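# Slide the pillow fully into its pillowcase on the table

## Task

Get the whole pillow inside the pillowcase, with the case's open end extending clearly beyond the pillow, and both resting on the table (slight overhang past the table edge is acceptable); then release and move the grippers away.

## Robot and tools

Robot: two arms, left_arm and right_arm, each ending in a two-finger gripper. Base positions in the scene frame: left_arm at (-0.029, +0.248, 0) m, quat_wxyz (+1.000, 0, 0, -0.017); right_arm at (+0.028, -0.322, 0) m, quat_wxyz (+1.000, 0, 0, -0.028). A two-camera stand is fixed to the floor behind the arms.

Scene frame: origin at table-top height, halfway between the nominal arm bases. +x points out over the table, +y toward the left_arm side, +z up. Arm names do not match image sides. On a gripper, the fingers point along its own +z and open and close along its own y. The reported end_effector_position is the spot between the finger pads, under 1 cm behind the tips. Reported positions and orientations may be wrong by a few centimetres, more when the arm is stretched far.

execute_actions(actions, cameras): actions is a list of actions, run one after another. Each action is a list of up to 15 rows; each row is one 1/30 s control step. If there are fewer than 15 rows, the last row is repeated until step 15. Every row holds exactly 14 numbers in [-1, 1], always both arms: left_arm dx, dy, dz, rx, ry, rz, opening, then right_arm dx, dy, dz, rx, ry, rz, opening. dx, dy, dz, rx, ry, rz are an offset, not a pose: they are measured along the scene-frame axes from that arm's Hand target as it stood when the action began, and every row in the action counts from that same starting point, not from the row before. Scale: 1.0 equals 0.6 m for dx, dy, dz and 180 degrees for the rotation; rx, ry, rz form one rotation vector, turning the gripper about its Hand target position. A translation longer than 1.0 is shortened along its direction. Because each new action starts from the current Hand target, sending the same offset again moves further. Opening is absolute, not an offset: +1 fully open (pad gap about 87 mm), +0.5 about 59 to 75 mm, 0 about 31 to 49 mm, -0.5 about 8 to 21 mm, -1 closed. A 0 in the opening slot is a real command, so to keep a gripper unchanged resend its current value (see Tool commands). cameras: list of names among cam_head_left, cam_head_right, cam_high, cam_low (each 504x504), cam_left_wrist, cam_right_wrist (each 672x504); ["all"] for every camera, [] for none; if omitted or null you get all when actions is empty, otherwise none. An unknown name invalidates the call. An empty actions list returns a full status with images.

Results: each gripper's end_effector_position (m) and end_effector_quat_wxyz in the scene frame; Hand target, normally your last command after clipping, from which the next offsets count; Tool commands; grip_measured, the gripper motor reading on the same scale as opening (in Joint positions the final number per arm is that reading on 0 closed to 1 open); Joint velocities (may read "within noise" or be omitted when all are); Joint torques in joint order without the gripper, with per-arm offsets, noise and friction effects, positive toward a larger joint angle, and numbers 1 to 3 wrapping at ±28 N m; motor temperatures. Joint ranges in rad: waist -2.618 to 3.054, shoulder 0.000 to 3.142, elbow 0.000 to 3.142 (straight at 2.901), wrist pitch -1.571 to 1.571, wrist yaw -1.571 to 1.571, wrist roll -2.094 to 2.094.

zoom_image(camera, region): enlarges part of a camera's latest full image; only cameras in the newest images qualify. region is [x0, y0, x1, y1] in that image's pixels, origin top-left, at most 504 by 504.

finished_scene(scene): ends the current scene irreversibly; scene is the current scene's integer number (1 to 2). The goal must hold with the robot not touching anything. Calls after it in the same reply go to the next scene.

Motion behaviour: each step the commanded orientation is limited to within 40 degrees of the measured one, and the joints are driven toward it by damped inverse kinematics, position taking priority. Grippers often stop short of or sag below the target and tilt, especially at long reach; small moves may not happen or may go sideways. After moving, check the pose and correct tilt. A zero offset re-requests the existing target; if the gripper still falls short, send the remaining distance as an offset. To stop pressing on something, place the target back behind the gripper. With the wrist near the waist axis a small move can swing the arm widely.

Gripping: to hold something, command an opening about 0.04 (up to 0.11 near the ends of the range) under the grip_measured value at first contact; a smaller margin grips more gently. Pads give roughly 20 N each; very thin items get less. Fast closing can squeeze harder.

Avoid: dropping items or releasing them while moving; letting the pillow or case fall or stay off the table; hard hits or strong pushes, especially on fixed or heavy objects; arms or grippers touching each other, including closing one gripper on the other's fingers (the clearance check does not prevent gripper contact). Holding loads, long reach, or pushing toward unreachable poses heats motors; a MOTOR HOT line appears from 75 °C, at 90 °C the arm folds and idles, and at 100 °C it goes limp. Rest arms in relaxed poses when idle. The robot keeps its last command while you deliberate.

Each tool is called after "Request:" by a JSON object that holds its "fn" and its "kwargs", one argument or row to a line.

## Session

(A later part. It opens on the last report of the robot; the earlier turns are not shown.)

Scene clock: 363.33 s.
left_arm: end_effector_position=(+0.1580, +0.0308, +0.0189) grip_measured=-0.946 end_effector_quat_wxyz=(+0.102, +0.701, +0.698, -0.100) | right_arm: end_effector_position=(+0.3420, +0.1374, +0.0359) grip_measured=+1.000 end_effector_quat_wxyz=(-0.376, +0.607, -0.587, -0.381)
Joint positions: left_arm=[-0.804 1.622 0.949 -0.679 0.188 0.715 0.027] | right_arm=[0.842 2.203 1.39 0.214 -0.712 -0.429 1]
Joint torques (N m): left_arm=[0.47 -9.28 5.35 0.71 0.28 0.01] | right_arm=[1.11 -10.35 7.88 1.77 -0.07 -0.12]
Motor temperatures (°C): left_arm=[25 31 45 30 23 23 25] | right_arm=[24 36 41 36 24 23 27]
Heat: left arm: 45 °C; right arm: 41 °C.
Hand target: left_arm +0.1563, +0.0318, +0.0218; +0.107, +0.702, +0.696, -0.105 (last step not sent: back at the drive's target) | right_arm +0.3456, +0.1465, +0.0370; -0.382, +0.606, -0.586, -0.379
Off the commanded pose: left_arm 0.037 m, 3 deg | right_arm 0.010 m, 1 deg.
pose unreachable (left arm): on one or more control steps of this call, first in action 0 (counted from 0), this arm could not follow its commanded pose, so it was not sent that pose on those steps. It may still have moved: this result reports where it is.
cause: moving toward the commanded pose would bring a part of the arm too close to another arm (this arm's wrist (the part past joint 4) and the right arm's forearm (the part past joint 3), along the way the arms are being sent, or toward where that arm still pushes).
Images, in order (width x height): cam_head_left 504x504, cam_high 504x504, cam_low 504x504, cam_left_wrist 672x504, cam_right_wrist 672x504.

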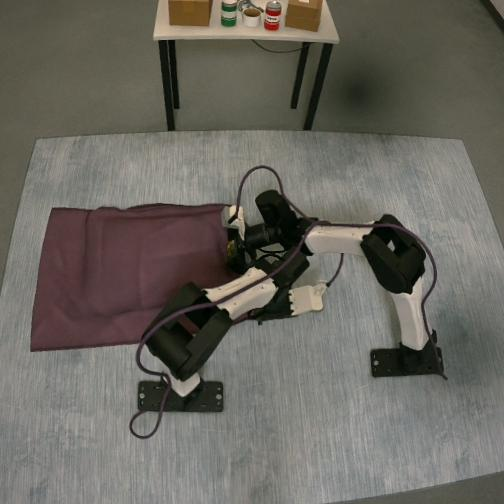

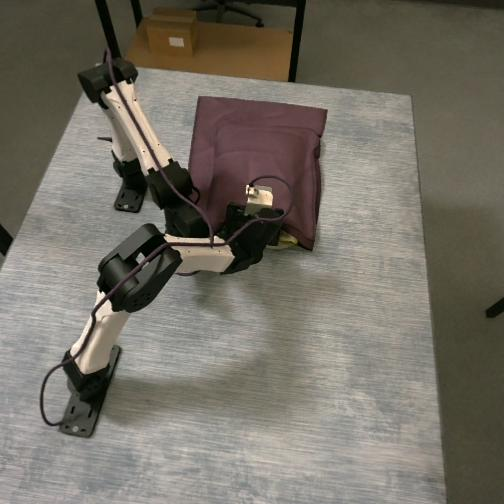

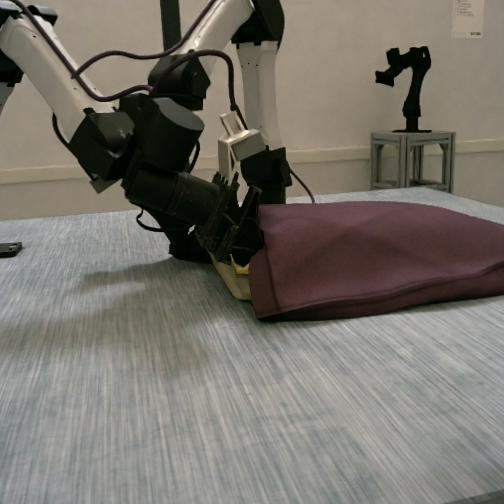

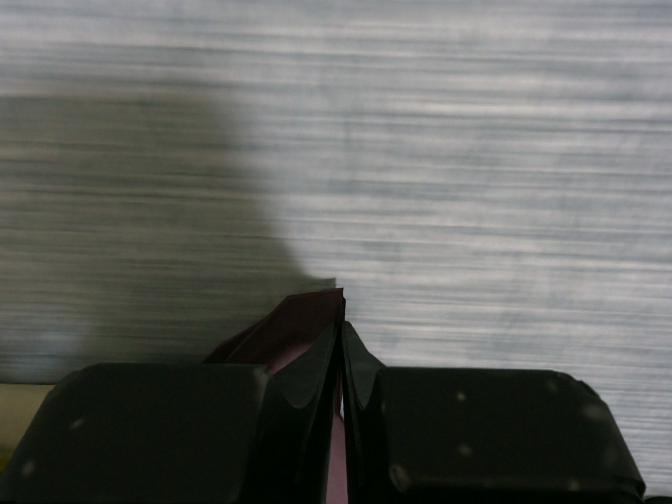

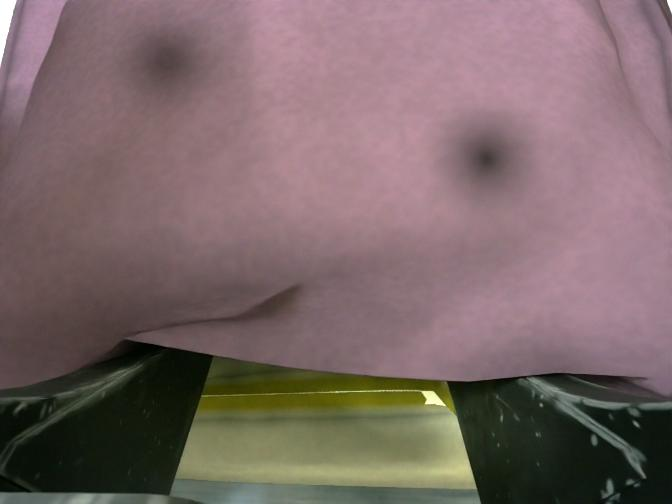

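Request:
{"fn": "execute_actions", "kwargs": {
  "actions": [
    [[0,0,0,0,0,0,-0.3,0,0,0,0,0,0,1],[0,0,0,0,0,0,0.3,0,0,0,0,0,0,1],[0,0.01,0.03,0,0,0,0.3,0,0,0,0,0,0,1],[0,0.02,0.06,0,0,0,0.3,0,0,0,0,0,0,1],[0,0.03,0.09,0,0,0,0.3,0,0,0,0,0,0,1]],
    [[0,0.08,0.14,0,0,0,0.3,0,0,0,0,0,0,1],[0,0.167,0.283,0,0,0,0.3,0,0,0,0,0,0,1]],
    [[0.14,0.05,0,0,0,0,0.3,0,0,0,0,0,0,1],[0.283,0.1,0,0,0,0,0.3,0,0,0,0,0,0,1]],
    [[0.14,0.01,0,0,0,0,0.3,0,0,0,0,0,0,1],[0.283,0.02,0,0,0,0,0.3,0,0,0,0,0,0,1]]
  ],
  "cameras": ["cam_low","cam_left_wrist","cam_high","cam_head_left"]
}}

Scene clock: 431.00 s.
left_arm: end_effector_position=(+0.4950, +0.2254, +0.2400) grip_measured=+0.300 end_effector_quat_wxyz=(+0.284, +0.678, +0.674, +0.066) | right_arm: end_effector_position=(+0.3420, +0.1374, +0.0359) grip_measured=+1.000 end_effector_quat_wxyz=(-0.376, +0.607, -0.587, -0.381)
Joint positions: left_arm=[0.011 2.374 2.847 -1.52 0.288 1.476 0.65] | right_arm=[0.842 2.203 1.39 0.214 -0.712 -0.429 1]
Joint torques (N m): left_arm=[0.06 -13.59 7.31 1.16 0.36 0] | right_arm=[1.11 -10.28 7.9 1.77 -0.07 -0.12]
Motor temperatures (°C): left_arm=[25 39 42 30 22 23 26] | right_arm=[24 37 43 37 24 23 27]
Heat: left arm: 42 °C; right arm: 43 °C.
Hand target: left_arm +0.4959, +0.2220, +0.2455; +0.107, +0.702, +0.696, -0.105 | right_arm +0.3456, +0.1465, +0.0370; -0.382, +0.606, -0.586, -0.379
Off the commanded pose: left_arm 0.007 m, 28 deg | right_arm 0.010 m, 1 deg.
elbow stopped short (left arm): the move would have taken joint 3 (elbow) straighter than the controller allows.
Images, in order (width x height): cam_head_left 504x504, cam_high 504x504, cam_low 504x504, cam_left_wrist 672x504.

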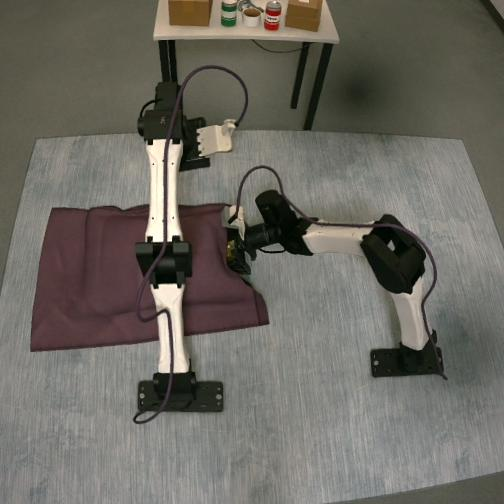

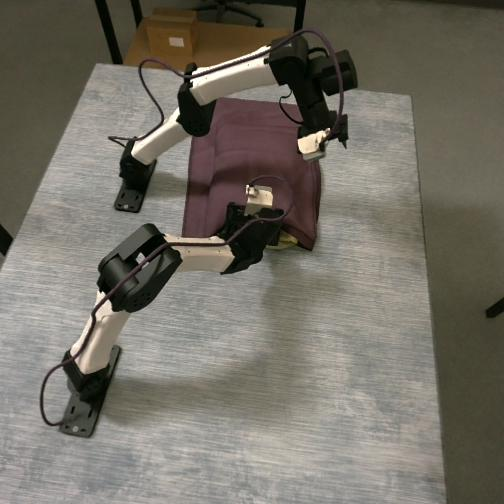

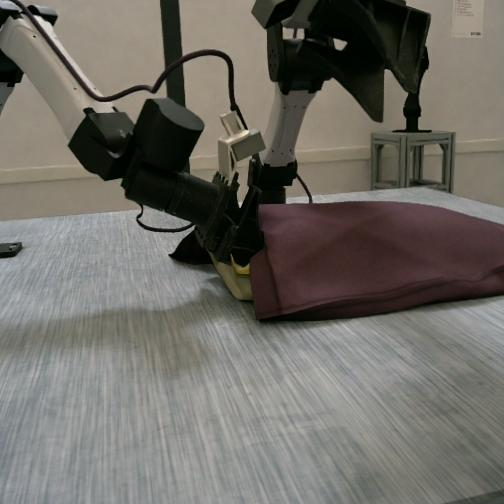

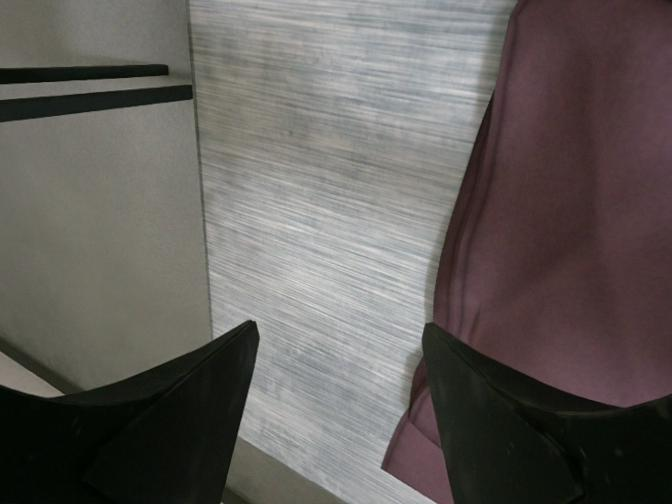

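Request:
{"fn": "execute_actions", "kwargs": {
  "actions": [
    [[0,0,-0.08,0,0,0,0.3,0,0,0,0,0,0,1],[-0.02,0,-0.167,0,0,0,0.3,0,0,0,0,0,0,1]],
    [[0,0,-0.02,0,0,0,0.3,0,0,0,0,0,0,1]]
  ],
  "cameras": ["cam_low","cam_left_wrist","cam_high"]
}}

Scene clock: 506.50 s.
left_arm: end_effector_position=(+0.4843, +0.2243, +0.1392) grip_measured=+0.300 end_effector_quat_wxyz=(+0.186, +0.694, +0.695, -0.028) | right_arm: end_effector_position=(+0.3420, +0.1374, +0.0359) grip_measured=+1.000 end_effector_quat_wxyz=(-0.376, +0.607, -0.587, -0.381)
Joint positions: left_arm=[0.011 2.502 2.737 -1.567 0.296 1.51 0.65] | right_arm=[0.842 2.203 1.39 0.214 -0.712 -0.429 1]
Joint torques (N m): left_arm=[-0.09 -13.42 6.32 0.62 0.27 -0.02] | right_arm=[1.1 -10.3 7.9 1.76 -0.07 -0.12]
Motor temperatures (°C): left_arm=[25 54 42 30 23 23 25] | right_arm=[23 38 44 37 24 23 27]
Heat: left arm: 54 °C; right arm: 44 °C.
Hand target: left_arm +0.4839, +0.2220, +0.1333; +0.107, +0.702, +0.696, -0.105 | right_arm +0.3456, +0.1465, +0.0370; -0.382, +0.606, -0.586, -0.379
Off the commanded pose: left_arm 0.006 m, 13 deg | right_arm 0.010 m, 1 deg.
joint sent to its limit (left arm) — joint 4 (wrist pitch), lower limit. The joint targets are off in orientation, not in position.
Images, in order (width x height): cam_high 504x504, cam_low 504x504, cam_left_wrist 672x504.

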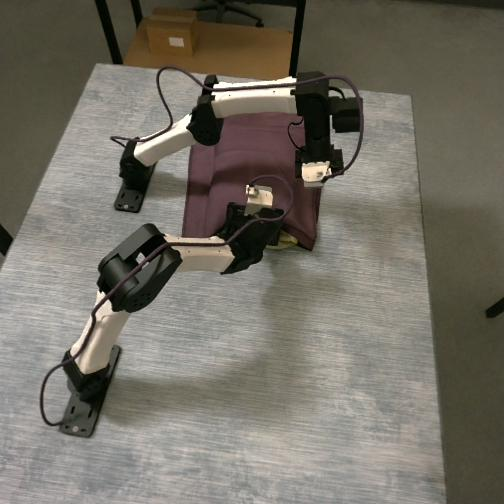

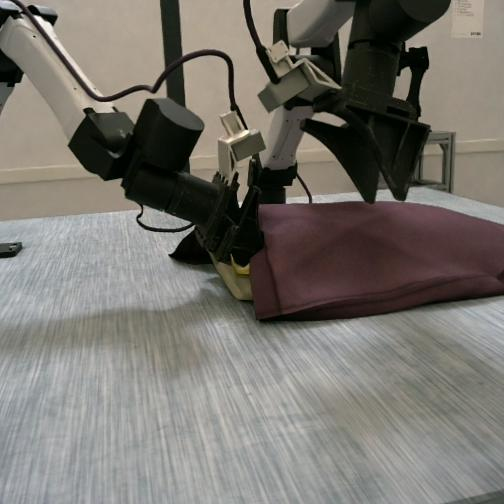

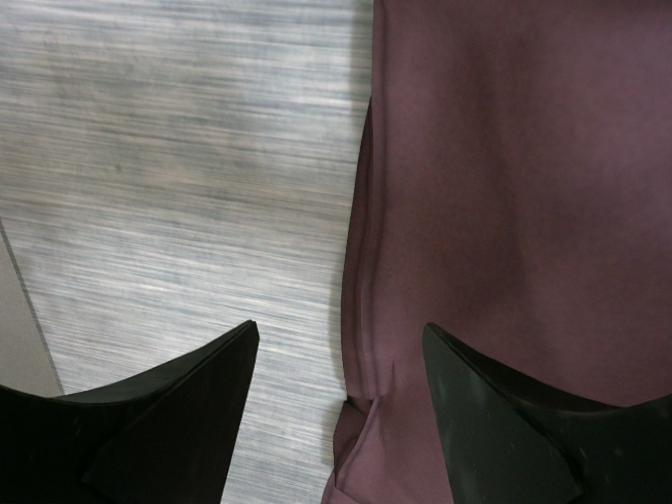

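Request:
{"fn": "execute_actions", "kwargs": {
  "actions": [
    [[0,-0.05,-0.04,0,0,0,0.2,0,0,0,0,0,0,1],[0,-0.1,-0.08,0,0,0,0.2,0,0,0,0,0,0,1]],
    [[0,0,0,0,0,0,0.2,0,0,0,0,0,0,1]]
  ],
  "cameras": ["cam_low","cam_left_wrist","cam_high","cam_head_left"]
}}

Scene clock: 532.17 s.
left_arm: end_effector_position=(+0.4811, +0.1625, +0.0792) grip_measured=+0.200 end_effector_quat_wxyz=(+0.142, +0.703, +0.693, -0.074) | right_arm: end_effector_position=(+0.3420, +0.1374, +0.0359) grip_measured=+1.000 end_effector_quat_wxyz=(-0.376, +0.607, -0.587, -0.381)
Joint positions: left_arm=[-0.11 2.652 2.793 -1.57 0.291 1.421 0.6] | right_arm=[0.842 2.203 1.39 0.214 -0.712 -0.429 1]
Joint torques (N m): left_arm=[0.34 -15.6 8.17 0.46 0.28 -0.12] | right_arm=[1.1 -10.29 7.88 1.77 -0.08 -0.12]
Heat: left arm: 54 °C; right arm: 44 °C.
Hand target: left_arm +0.4838, +0.1619, +0.0853; +0.107, +0.702, +0.696, -0.105 | right_arm +0.3456, +0.1465, +0.0370; -0.382, +0.606, -0.586, -0.379
Off the commanded pose: left_arm 0.007 m, 5 deg | right_arm 0.010 m, 1 deg.
joint sent to its limit (left arm) — joint 4 (wrist pitch), lower limit. The joint targets are off in orientation, not in position.
Images, in order (width x height): cam_head_left 504x504, cam_high 504x504, cam_low 504x504, cam_left_wrist 672x504.

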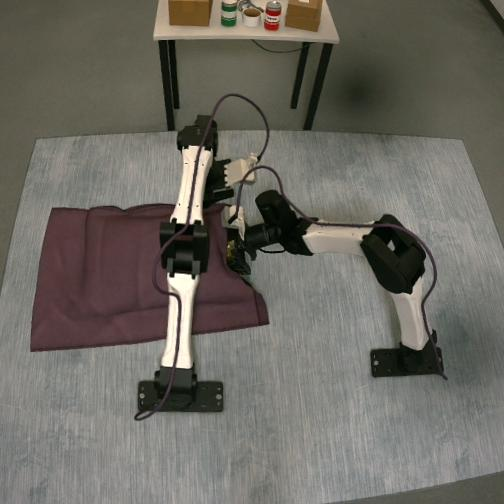

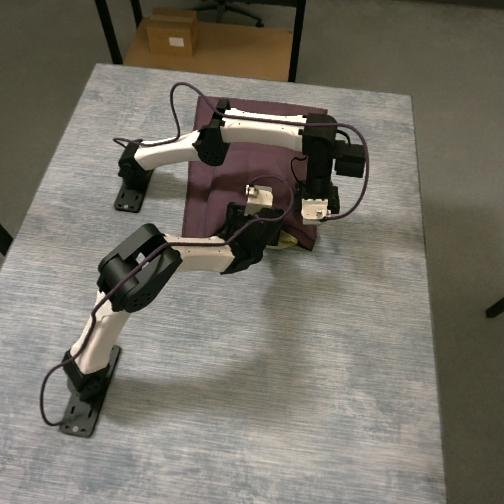

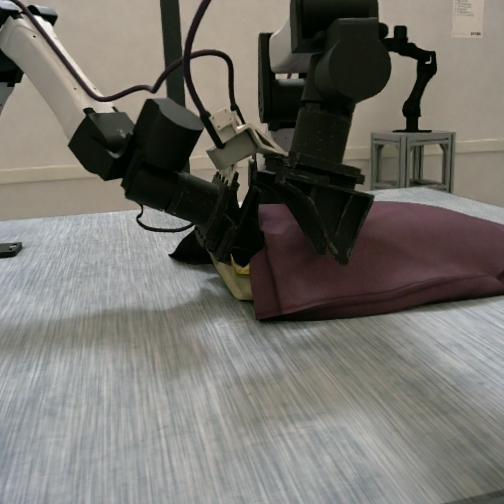

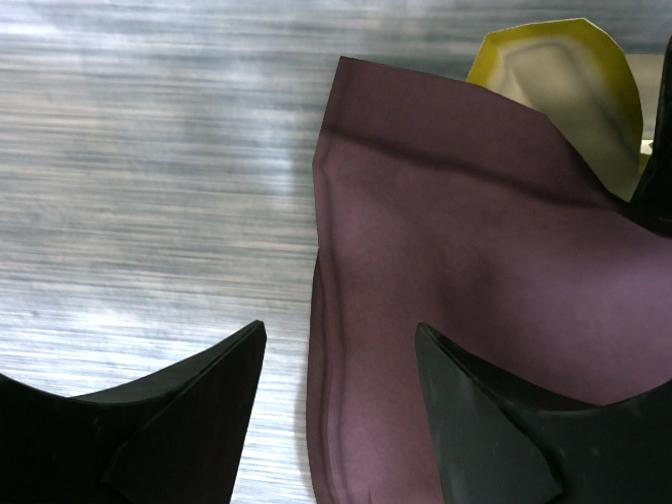

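Request:
{"fn": "execute_actions", "kwargs": {
  "actions": [
    [[0,0,0,0,0,0,0.2,-0.02,0,0,0,0,0,1],[0,0,0,0,0,0,0.2,-0.04,0,0,0,0,0,1]],
    [[0,-0.04,-0.02,0,0,0,0.2,0,0,0,0,0,0,1],[0,-0.07,-0.05,0,0,0,0.2,0,0,0,0,0,0,1]]
  ],
  "cameras": ["cam_low","cam_left_wrist","cam_right_wrist"]
}}

Scene clock: 575.93 s.
left_arm: end_effector_position=(+0.4763, +0.1190, +0.0534) grip_measured=+0.200 end_effector_quat_wxyz=(+0.129, +0.705, +0.691, -0.089) | right_arm: end_effector_position=(+0.3271, +0.1452, +0.0293) grip_measured=+1.000 end_effector_quat_wxyz=(-0.378, +0.607, -0.586, -0.381)
Joint positions: left_arm=[-0.194 2.729 2.841 -1.557 0.29 1.345 0.6] | right_arm=[0.879 2.201 1.348 0.275 -0.682 -0.403 1]
Joint torques (N m): left_arm=[0.79 -15.2 8.51 0.62 0.25 -0.08] | right_arm=[1.35 -15.12 3.99 1.78 -0.03 -0.11]
Motor temperatures (°C): left_arm=[25 58 44 29 23 23 24] | right_arm=[23 39 45 37 24 23 27]
Heat: left arm: 58 °C; right arm: 45 °C.
Hand target: left_arm +0.4840, +0.1201, +0.0554; +0.107, +0.702, +0.696, -0.105 | right_arm +0.3216, +0.1465, +0.0373; -0.382, +0.606, -0.586, -0.379
Off the commanded pose: left_arm 0.008 m, 3 deg | right_arm 0.010 m, 1 deg.
elbow stopped short (left arm): the move would have taken joint 3 (elbow) straighter than the controller allows.

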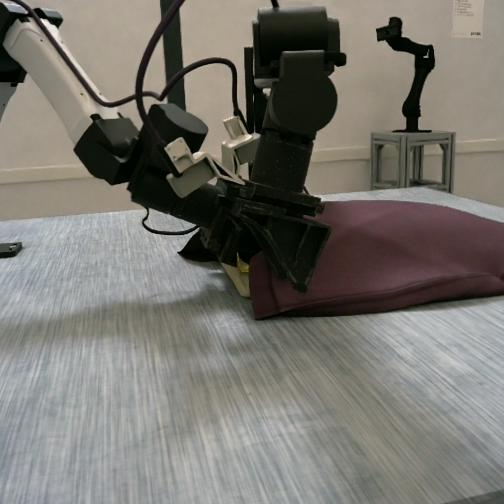

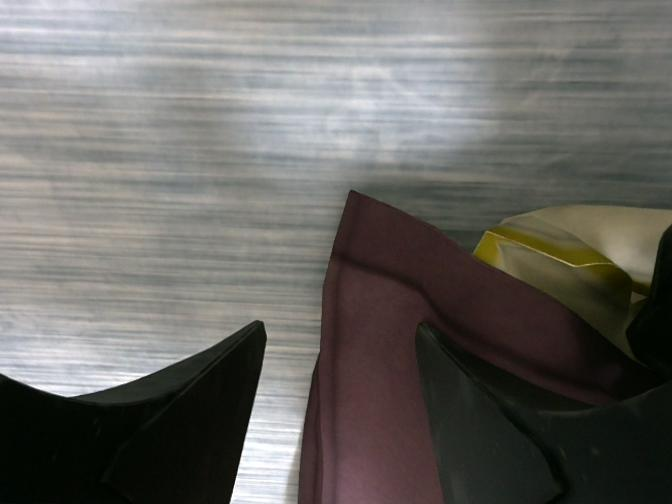

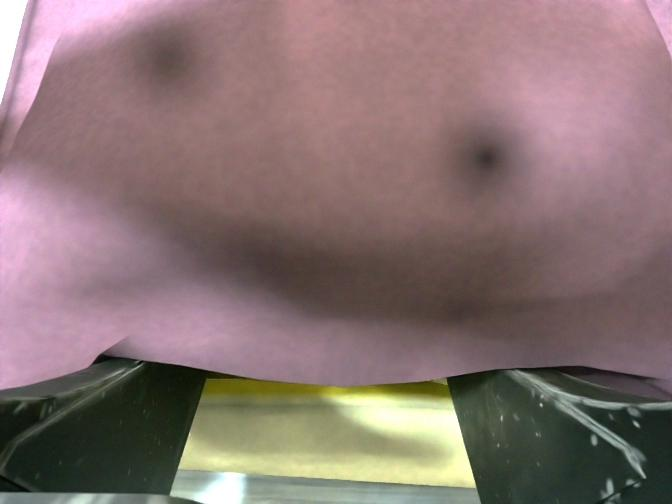

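Request:
{"fn": "execute_actions", "kwargs": {
  "actions": [
    [[0,-0.02,-0.035,0,0,0,0.2,0,0,0,0,0,0,1],[0,-0.033,-0.075,0,0,0,0.2,0,0,0,0,0,0,1]],
    [[0,0,0,0,0,0,-0.1,0,0,0,0,0,0,1],[0,0,0,0,0,0,-0.4,0,0,0,0,0,0,1],[0,0,0,0,0,0,-0.7,0,0,0,0,0,0,1],[0,0,0,0,0,0,-1,0,0,0,0,0,0,1]]
  ],
  "cameras": ["cam_low","cam_left_wrist"]
}}

Scene clock: 584.27 s.
left_arm: end_effector_position=(+0.4824, +0.1058, +0.0193) grip_measured=-1.000 end_effector_quat_wxyz=(+0.122, +0.702, +0.696, -0.091) | right_arm: end_effector_position=(+0.3271, +0.1452, +0.0293) grip_measured=+1.000 end_effector_quat_wxyz=(-0.378, +0.607, -0.586, -0.381)
Joint positions: left_arm=[-0.217 2.807 2.857 -1.502 0.282 1.311 0] | right_arm=[0.879 2.201 1.348 0.275 -0.682 -0.403 1]
Joint torques (N m): left_arm=[-0.38 -14.34 7.05 0.62 0.3 -0.12] | right_arm=[1.35 -15.1 3.97 1.77 -0.03 -0.11]
Motor temperatures (°C): left_arm=[25 57 45 29 23 23 24] | right_arm=[23 40 43 37 24 23 27]
Heat: left arm: 57 °C; right arm: 43 °C.
Hand target: left_arm +0.4838, +0.1002, +0.0103; +0.107, +0.702, +0.696, -0.105 | right_arm +0.3216, +0.1465, +0.0372; -0.382, +0.606, -0.586, -0.379
Off the commanded pose: left_arm 0.011 m, 2 deg | right_arm 0.010 m, 1 deg.
elbow stopped short (left arm): the move would have taken joint 3 (elbow) straighter than the controller allows.

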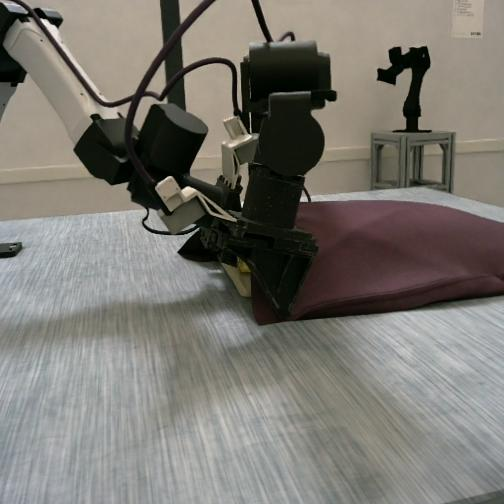

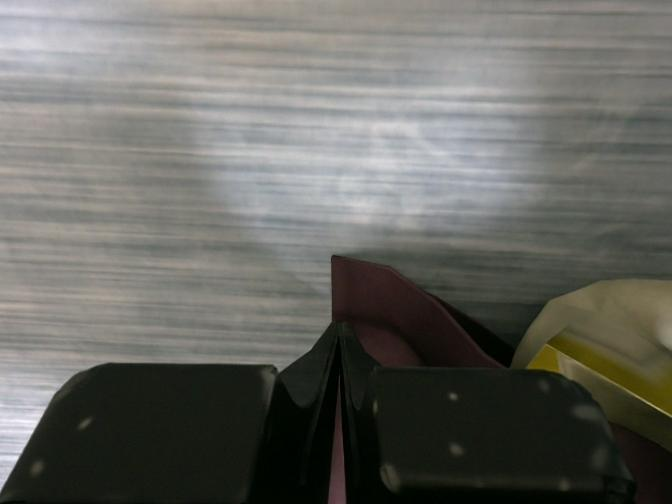

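Request:
{"fn": "execute_actions", "kwargs": {
  "actions": [
    [[0,0,0.02,0,0,0,-0.5,0,0,0,0,0,0,1],[0,0,0.02,0,0,0,0.1,0,0,0,0,0,0,1],[0,0,0.01,0,0,0,0.1,0,0,0,0,0,0,1],[0.01,0,-0.025,0,0,0,0.1,0,0,0,0,0,0,1]],
    [[0,0,0,0,0,0,-0.2,0,0,0,0,0,0,1],[0,0,0,0,0,0,-0.4,0,0,0,0,0,0,1],[0,0,0,0,0,0,-0.7,0,0,0,0,0,0,1],[0,0,0,0,0,0,-1,0,0,0,0,0,0,1]]
  ],
  "cameras": ["cam_low","cam_left_wrist"]
}}

Scene clock: 616.67 s.
left_arm: end_effector_position=(+0.4853, +0.1049, +0.0168) grip_measured=-0.999 end_effector_quat_wxyz=(+0.126, +0.701, +0.696, -0.090) | right_arm: end_effector_position=(+0.3271, +0.1452, +0.0293) grip_measured=+1.000 end_effector_quat_wxyz=(-0.378, +0.607, -0.586, -0.381)
Joint positions: left_arm=[-0.217 2.812 2.857 -1.488 0.283 1.308 0] | right_arm=[0.879 2.201 1.348 0.275 -0.682 -0.403 1]
Joint torques (N m): left_arm=[-0.03 -11.81 7.05 0.82 0.3 -0.08] | right_arm=[1.36 -15.12 3.97 1.77 -0.04 -0.11]
Motor temperatures (°C): left_arm=[25 60 45 28 23 23 24] | right_arm=[23 42 41 36 24 23 27]
Heat: left arm: 60 °C; right arm: 42 °C.
Hand target: left_arm +0.4898, +0.1003, -0.0047; +0.107, +0.702, +0.696, -0.105 | right_arm +0.3216, +0.1465, +0.0372; -0.382, +0.606, -0.586, -0.379
Off the commanded pose: left_arm 0.022 m, 3 deg | right_arm 0.010 m, 1 deg.
elbow stopped short (left arm): the move would have taken joint 3 (elbow) straighter than the controller allows.

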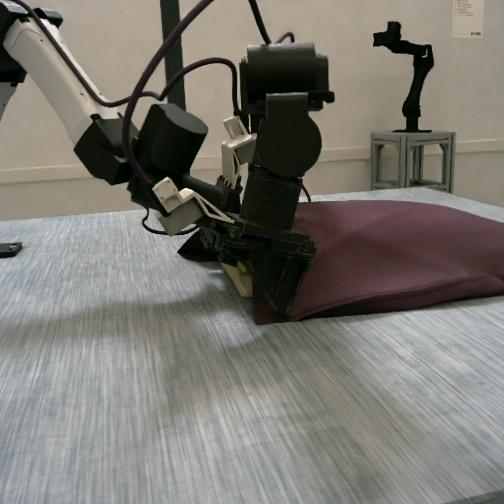

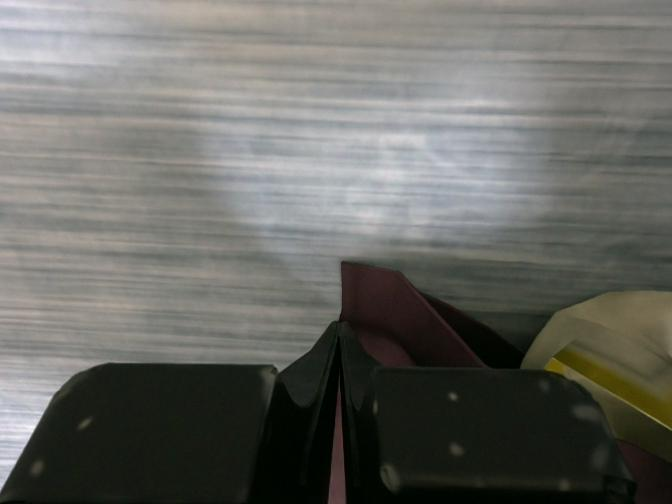

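Request:
{"fn": "execute_actions", "kwargs": {
  "actions": [
    [[0,0,0.04,0,0,0,-0.5,-0.02,0,0,0,0,0,1],[-0.01,0,0.06,0,-0.03,0,0.1,-0.04,0,0,0,0,0,1],[-0.017,0,0.06,0,-0.067,0,0.1,-0.042,0,0,0,0,0,1]],
    [[0,0,-0.02,0,0,0,0.1,0,0,0,0,0,0,1],[0,0,-0.045,0,0,0,0.1,0,0,0,0,0,0,1]]
  ],
  "cameras": ["cam_low","cam_left_wrist","cam_high"]
}}

Scene clock: 677.53 s.
left_arm: end_effector_position=(+0.4789, +0.1022, +0.0202) grip_measured=+0.100 end_effector_quat_wxyz=(+0.169, +0.709, +0.683, -0.043) | right_arm: end_effector_position=(+0.3015, +0.1457, +0.0282) grip_measured=+1.000 end_effector_quat_wxyz=(-0.377, +0.607, -0.588, -0.379)
Joint positions: left_arm=[-0.238 2.448 2.154 -1.023 0.245 1.305 0.55] | right_arm=[0.925 2.152 1.257 0.333 -0.639 -0.371 1]
Joint torques (N m): left_arm=[-0.36 -13.9 3.79 1.23 0.15 -0.13] | right_arm=[1.2 -14.74 3.89 1.8 -0.07 -0.14]
Motor temperatures (°C): left_arm=[25 58 45 29 23 23 24] | right_arm=[23 46 39 36 24 23 27]
Heat: left arm: 58 °C; right arm: 46 °C.
Hand target: left_arm +0.4797, +0.1002, +0.0044; +0.179, +0.709, +0.681, -0.030 | right_arm +0.2964, +0.1465, +0.0371; -0.382, +0.606, -0.586, -0.379
Off the commanded pose: left_arm 0.016 m, 2 deg | right_arm 0.010 m, 1 deg.
elbow stopped short (left arm): the move would have taken joint 3 (elbow) straighter than the controller allows.
Images, in order (width x height): cam_high 504x504, cam_low 504x504, cam_left_wrist 672x504.

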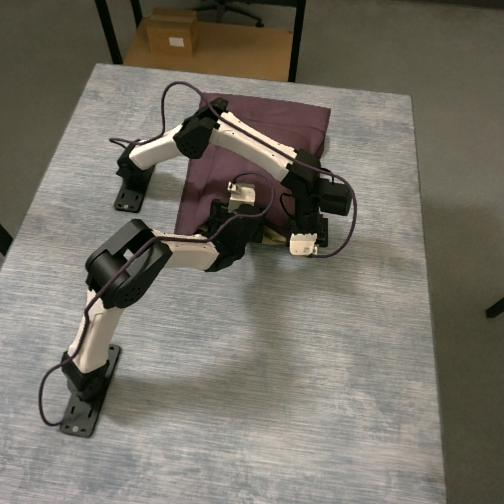

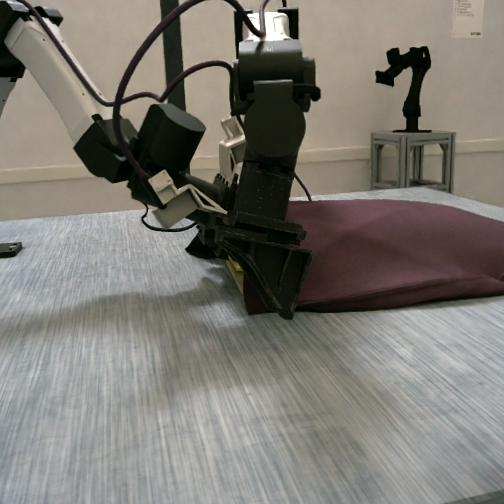

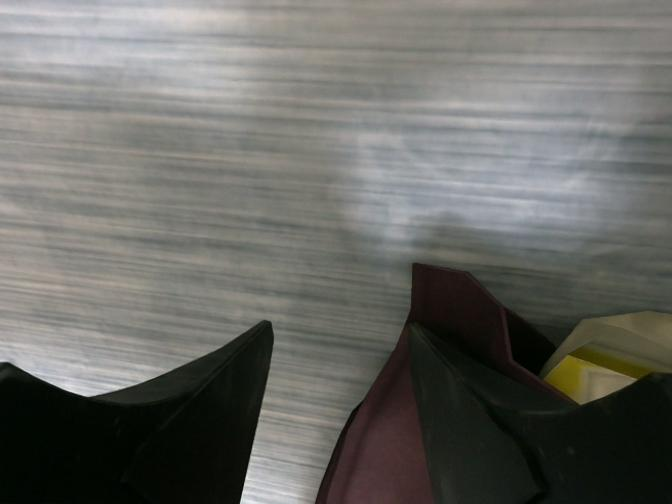

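Request:
{"fn": "execute_actions", "kwargs": {
  "actions": [
    [[-0.01,0,0.04,0,0,0,0.1,0,0,0,0,0,0,1],[-0.053,0,0.045,0,0,0,0.1,0,0,0,0,0,0,1],[-0.053,0,0.005,0,0,0,0.1,0,0,0,0,0,0,1]]
  ],
  "cameras": ["cam_left_wrist"]
}}

Scene clock: 686.93 s.
left_arm: end_effector_position=(+0.4609, +0.1029, +0.0220) grip_measured=+0.100 end_effector_quat_wxyz=(+0.198, +0.708, +0.678, -0.018) | right_arm: end_effector_position=(+0.3014, +0.1458, +0.0283) grip_measured=+1.000 end_effector_quat_wxyz=(-0.376, +0.606, -0.589, -0.380)
Joint positions: left_arm=[-0.253 2.275 1.84 -0.802 0.225 1.29 0.55] | right_arm=[0.925 2.152 1.257 0.333 -0.639 -0.368 1]
Joint torques (N m): left_arm=[-0.79 -13.41 3.75 0.89 0.23 -0.17] | right_arm=[1.17 -14.76 3.9 1.81 -0.08 -0.17]
Motor temperatures (°C): left_arm=[25 58 43 29 22 23 24] | right_arm=[23 48 39 37 24 23 27]
Heat: left arm: 58 °C; right arm: 48 °C.
Hand target: left_arm +0.4478, +0.1002, +0.0072; +0.179, +0.710, +0.681, -0.030 | right_arm +0.2965, +0.1465, +0.0372; -0.382, +0.606, -0.586, -0.379
Off the commanded pose: left_arm 0.020 m, 3 deg | right_arm 0.010 m, 1 deg.

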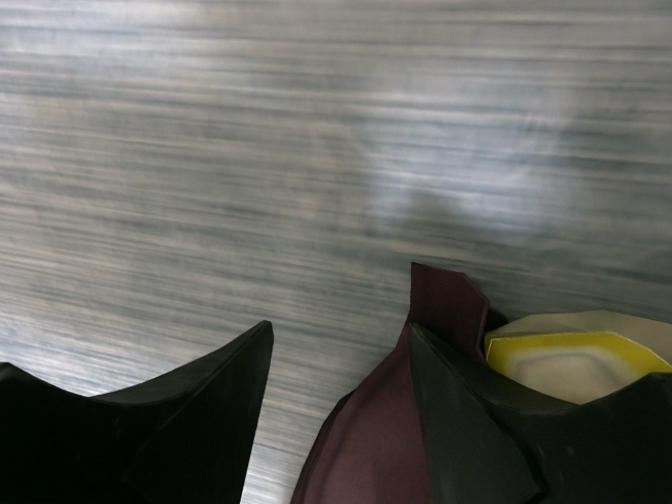

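Request:
{"fn": "execute_actions", "kwargs": {
  "actions": [
    [[0,0,0.04,0,0,0,0.1,0,0,0,0,0,0,1],[0,0,0.08,0,0,0,0.1,0,0,0,0,0,0,1]],
    [[-0.028,0,0,0,0,0,0.1,0,0,0,0,0,0,1]]
  ],
  "cameras": ["cam_left_wrist","cam_low"]
}}

Scene clock: 698.27 s.
left_arm: end_effector_position=(+0.4368, +0.1034, +0.0409) grip_measured=+0.100 end_effector_quat_wxyz=(+0.173, +0.711, +0.681, -0.033) | right_arm: end_effector_position=(+0.3003, +0.1464, +0.0283) grip_measured=+1.000 end_effector_quat_wxyz=(-0.376, +0.606, -0.589, -0.380)
Joint positions: left_arm=[-0.266 2.221 1.841 -0.914 0.224 1.282 0.55] | right_arm=[0.927 2.152 1.257 0.333 -0.639 -0.368 1]
Joint torques (N m): left_arm=[-0.57 -17.91 5.46 0.7 0.2 -0.15] | right_arm=[0.98 -14.69 3.89 1.79 -0.07 -0.18]
Motor temperatures (°C): left_arm=[25 57 43 29 22 23 24] | right_arm=[23 49 39 37 24 23 27]
Heat: left arm: 57 °C; right arm: 49 °C.
Hand target: left_arm +0.4310, +0.1002, +0.0553; +0.179, +0.709, +0.681, -0.030 | right_arm +0.2965, +0.1465, +0.0372; -0.382, +0.606, -0.586, -0.379
Off the commanded pose: left_arm 0.016 m, 1 deg | right_arm 0.010 m, 1 deg.
Images, in order (width x height): cam_low 504x504, cam_left_wrist 672x504.

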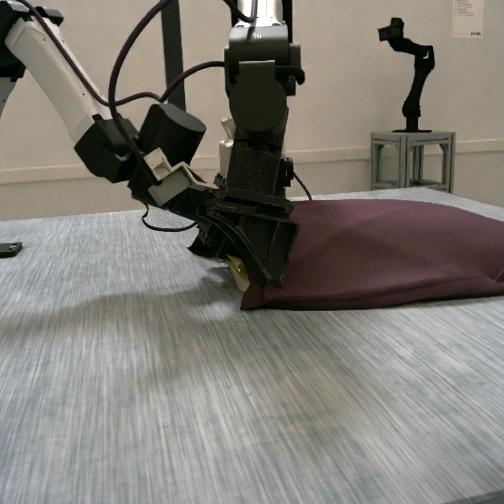

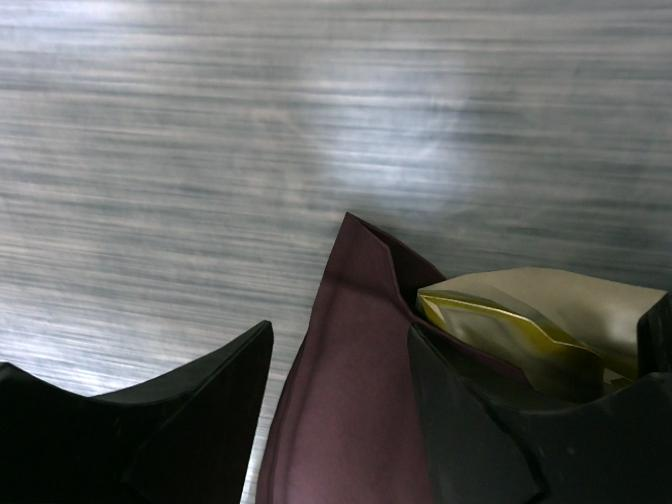

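Request:
{"fn": "execute_actions", "kwargs": {
  "actions": [
    [[0,0,-0.03,0,0,0,0.1,0,0,0,0,0,0,1],[0,0,-0.064,0,0,0,0.1,0,0,0,0,0,0,1]],
    [[0,0,0,0,0,0,-0.2,0,0,0,0,0,0,1],[0,0,0,0,0,0,-0.4,0,0,0,0,0,0,1],[0,0,0,0,0,0,-0.7,0,0,0,0,0,0,1],[0,0,0,0,0,0,-1,0,0,0,0,0,0,1]]
  ],
  "cameras": ["cam_low","cam_left_wrist"]
}}

Scene clock: 708.67 s.
left_arm: end_effector_position=(+0.4395, +0.1009, +0.0201) grip_measured=-0.955 end_effector_quat_wxyz=(+0.189, +0.710, +0.678, -0.024) | right_arm: end_effector_position=(+0.3004, +0.1464, +0.0283) grip_measured=+1.000 end_effector_quat_wxyz=(-0.376, +0.606, -0.589, -0.380)
Joint positions: left_arm=[-0.27 2.214 1.735 -0.776 0.222 1.276 0.023] | right_arm=[0.927 2.152 1.257 0.334 -0.639 -0.368 1]
Joint torques (N m): left_arm=[-0.29 -13.98 5.37 0.74 0.23 -0.13] | right_arm=[0.99 -14.71 3.92 1.8 -0.08 -0.18]
Motor temperatures (°C): left_arm=[25 63 42 28 22 23 24] | right_arm=[23 50 39 37 24 23 27]
Heat: left arm: 63 °C; right arm: 50 °C.
Hand target: left_arm +0.4311, +0.1001, +0.0169; +0.179, +0.710, +0.681, -0.030 | right_arm +0.2965, +0.1465, +0.0371; -0.382, +0.606, -0.586, -0.379
Off the commanded pose: left_arm 0.009 m, 1 deg | right_arm 0.010 m, 1 deg.

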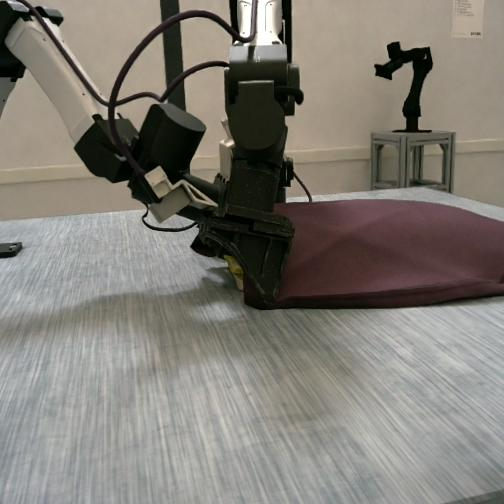

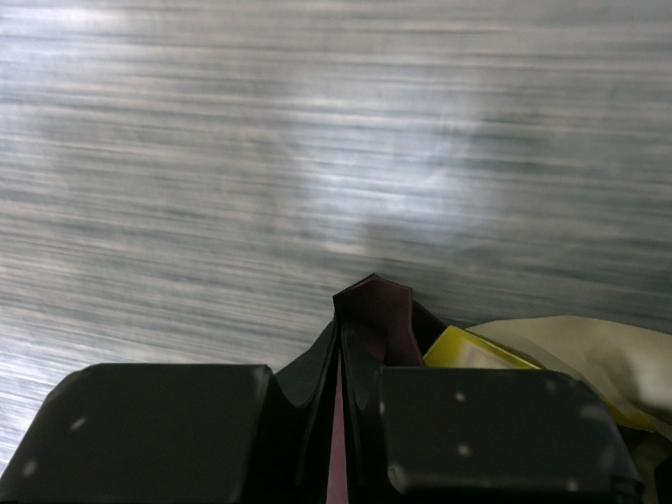

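Request:
{"fn": "execute_actions", "kwargs": {
  "actions": [
    [[0.01,0,0.03,0,0,0,-1,0,0,0,0,0,0,1],[0.03,-0.04,0.03,0,0,0,-1,0,0,0,0,0,0,1],[0.05,-0.083,0.03,0,0,0,-1,0,0,0,0,0,0,1]]
  ],
  "cameras": ["cam_low","cam_left_wrist","cam_right_wrist","cam_high"]
}}

Scene clock: 714.50 s.
left_arm: end_effector_position=(+0.4572, +0.0534, +0.0341) grip_measured=-0.956 end_effector_quat_wxyz=(+0.177, +0.712, +0.679, -0.028) | right_arm: end_effector_position=(+0.3004, +0.1464, +0.0283) grip_measured=+1.000 end_effector_quat_wxyz=(-0.376, +0.606, -0.589, -0.380)
Joint positions: left_arm=[-0.355 2.373 2.069 -0.96 0.193 1.199 0.022] | right_arm=[0.927 2.152 1.257 0.334 -0.639 -0.368 1]
Joint torques (N m): left_arm=[0.14 -13.5 9.28 0.82 0.24 -0.12] | right_arm=[0.96 -14.72 3.9 1.8 -0.07 -0.19]
Motor temperatures (°C): left_arm=[25 62 42 28 22 23 24] | right_arm=[23 51 39 37 24 23 27]
Heat: left arm: 62 °C; right arm: 51 °C.
Hand target: left_arm +0.4611, +0.0505, +0.0349; +0.179, +0.709, +0.681, -0.030 | right_arm +0.2964, +0.1465, +0.0371; -0.382, +0.606, -0.586, -0.379
Off the commanded pose: left_arm 0.005 m, 0 deg | right_arm 0.010 m, 1 deg.
Images, in order (width x height): cam_high 504x504, cam_low 504x504, cam_left_wrist 672x504, cam_right_wrist 672x504.

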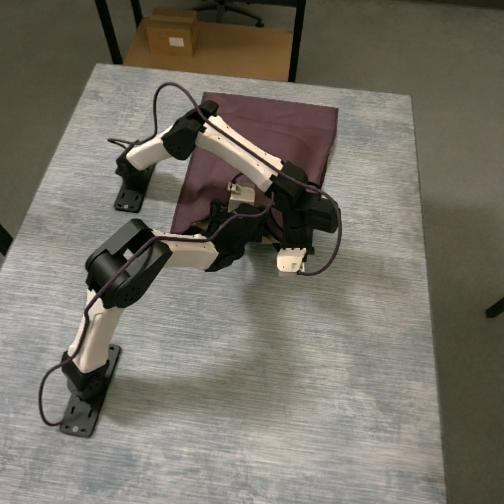

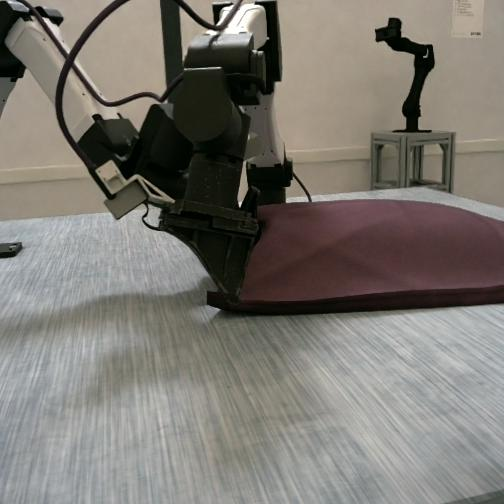

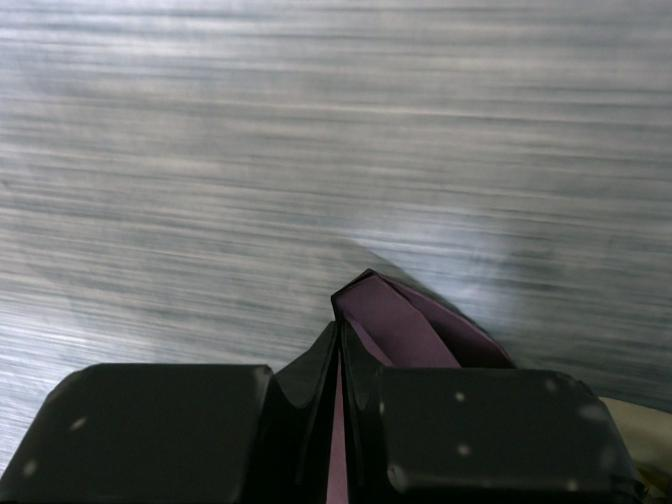

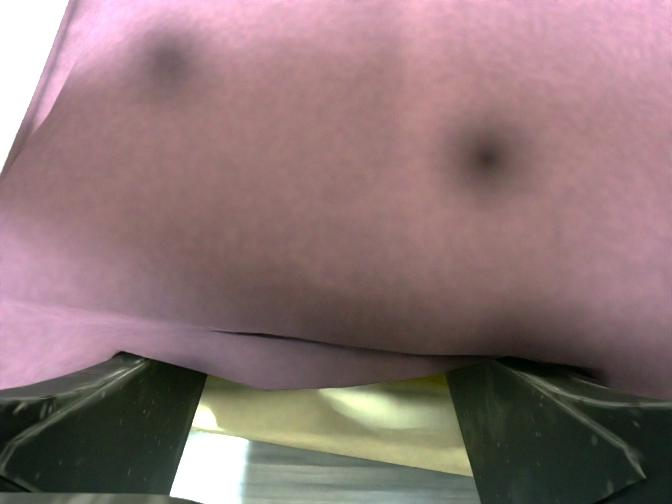

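Request:
{"fn": "execute_actions", "kwargs": {
  "actions": [
    [[0.01,-0.03,0,0,0,0,-1,0,0.02,0,0,0,0,1],[0.02,-0.067,0,0,0,0,-1,0,0.04,0,0,0,0,1]]
  ],
  "cameras": ["cam_low","cam_left_wrist","cam_right_wrist","cam_high","cam_head_left"]
}}

Scene clock: 724.40 s.
left_arm: end_effector_position=(+0.4633, +0.0241, +0.0322) grip_measured=-0.956 end_effector_quat_wxyz=(+0.157, +0.709, +0.687, -0.029) | right_arm: end_effector_position=(+0.2973, +0.1598, +0.0352) grip_measured=+1.000 end_effector_quat_wxyz=(-0.379, +0.604, -0.591, -0.377)
Joint positions: left_arm=[-0.409 2.532 2.355 -1.117 0.163 1.135 0.022] | right_arm=[0.956 2.159 1.3 0.311 -0.604 -0.347 1]
Joint torques (N m): left_arm=[-0.51 -14.13 9.73 1.15 0.32 -0.11] | right_arm=[1.48 -10.02 7.8 1.81 -0.1 -0.16]
Motor temperatures (°C): left_arm=[25 64 43 28 22 23 25] | right_arm=[23 51 39 37 24 23 27]
Heat: left arm: 64 °C; right arm: 51 °C.
Hand target: left_arm +0.4730, +0.0102, +0.0348; +0.179, +0.710, +0.681, -0.030 | right_arm +0.2966, +0.1704, +0.0372; -0.382, +0.606, -0.586, -0.379
Off the commanded pose: left_arm 0.017 m, 3 deg | right_arm 0.011 m, 1 deg.
Images, in order (width x height): cam_head_left 504x504, cam_high 504x504, cam_low 504x504, cam_left_wrist 672x504, cam_right_wrist 672x504.

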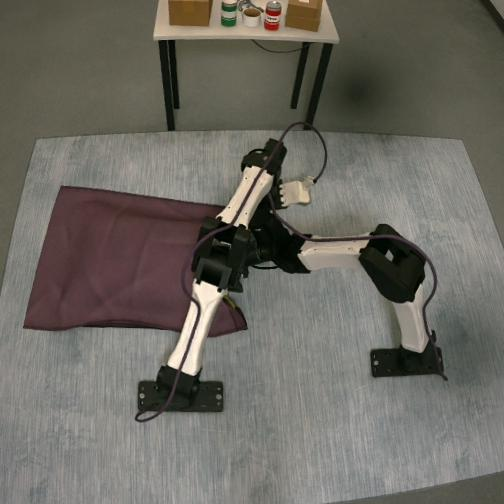

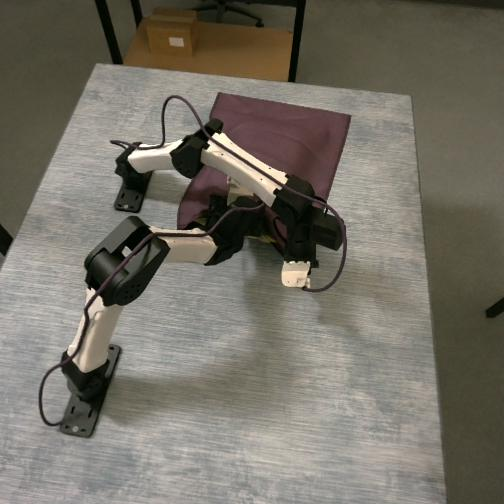

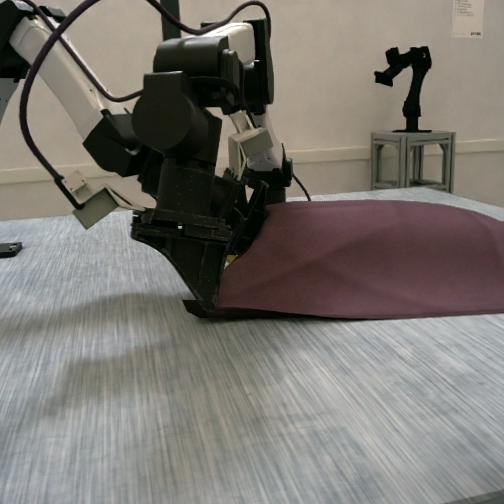

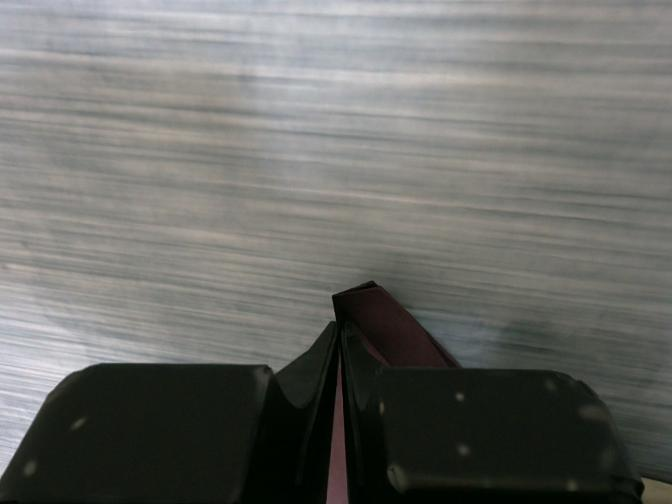

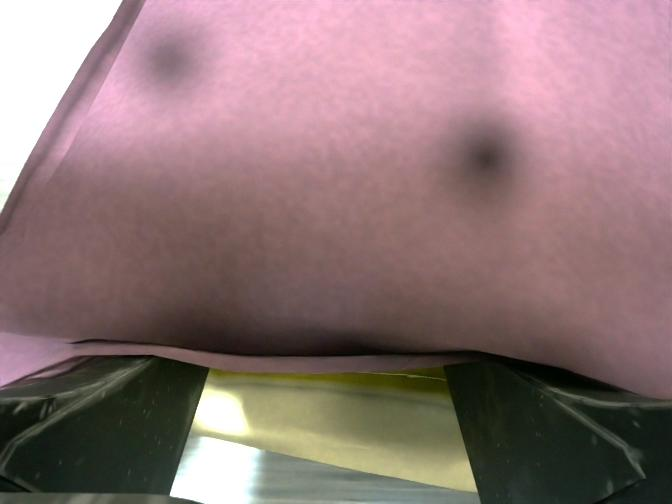

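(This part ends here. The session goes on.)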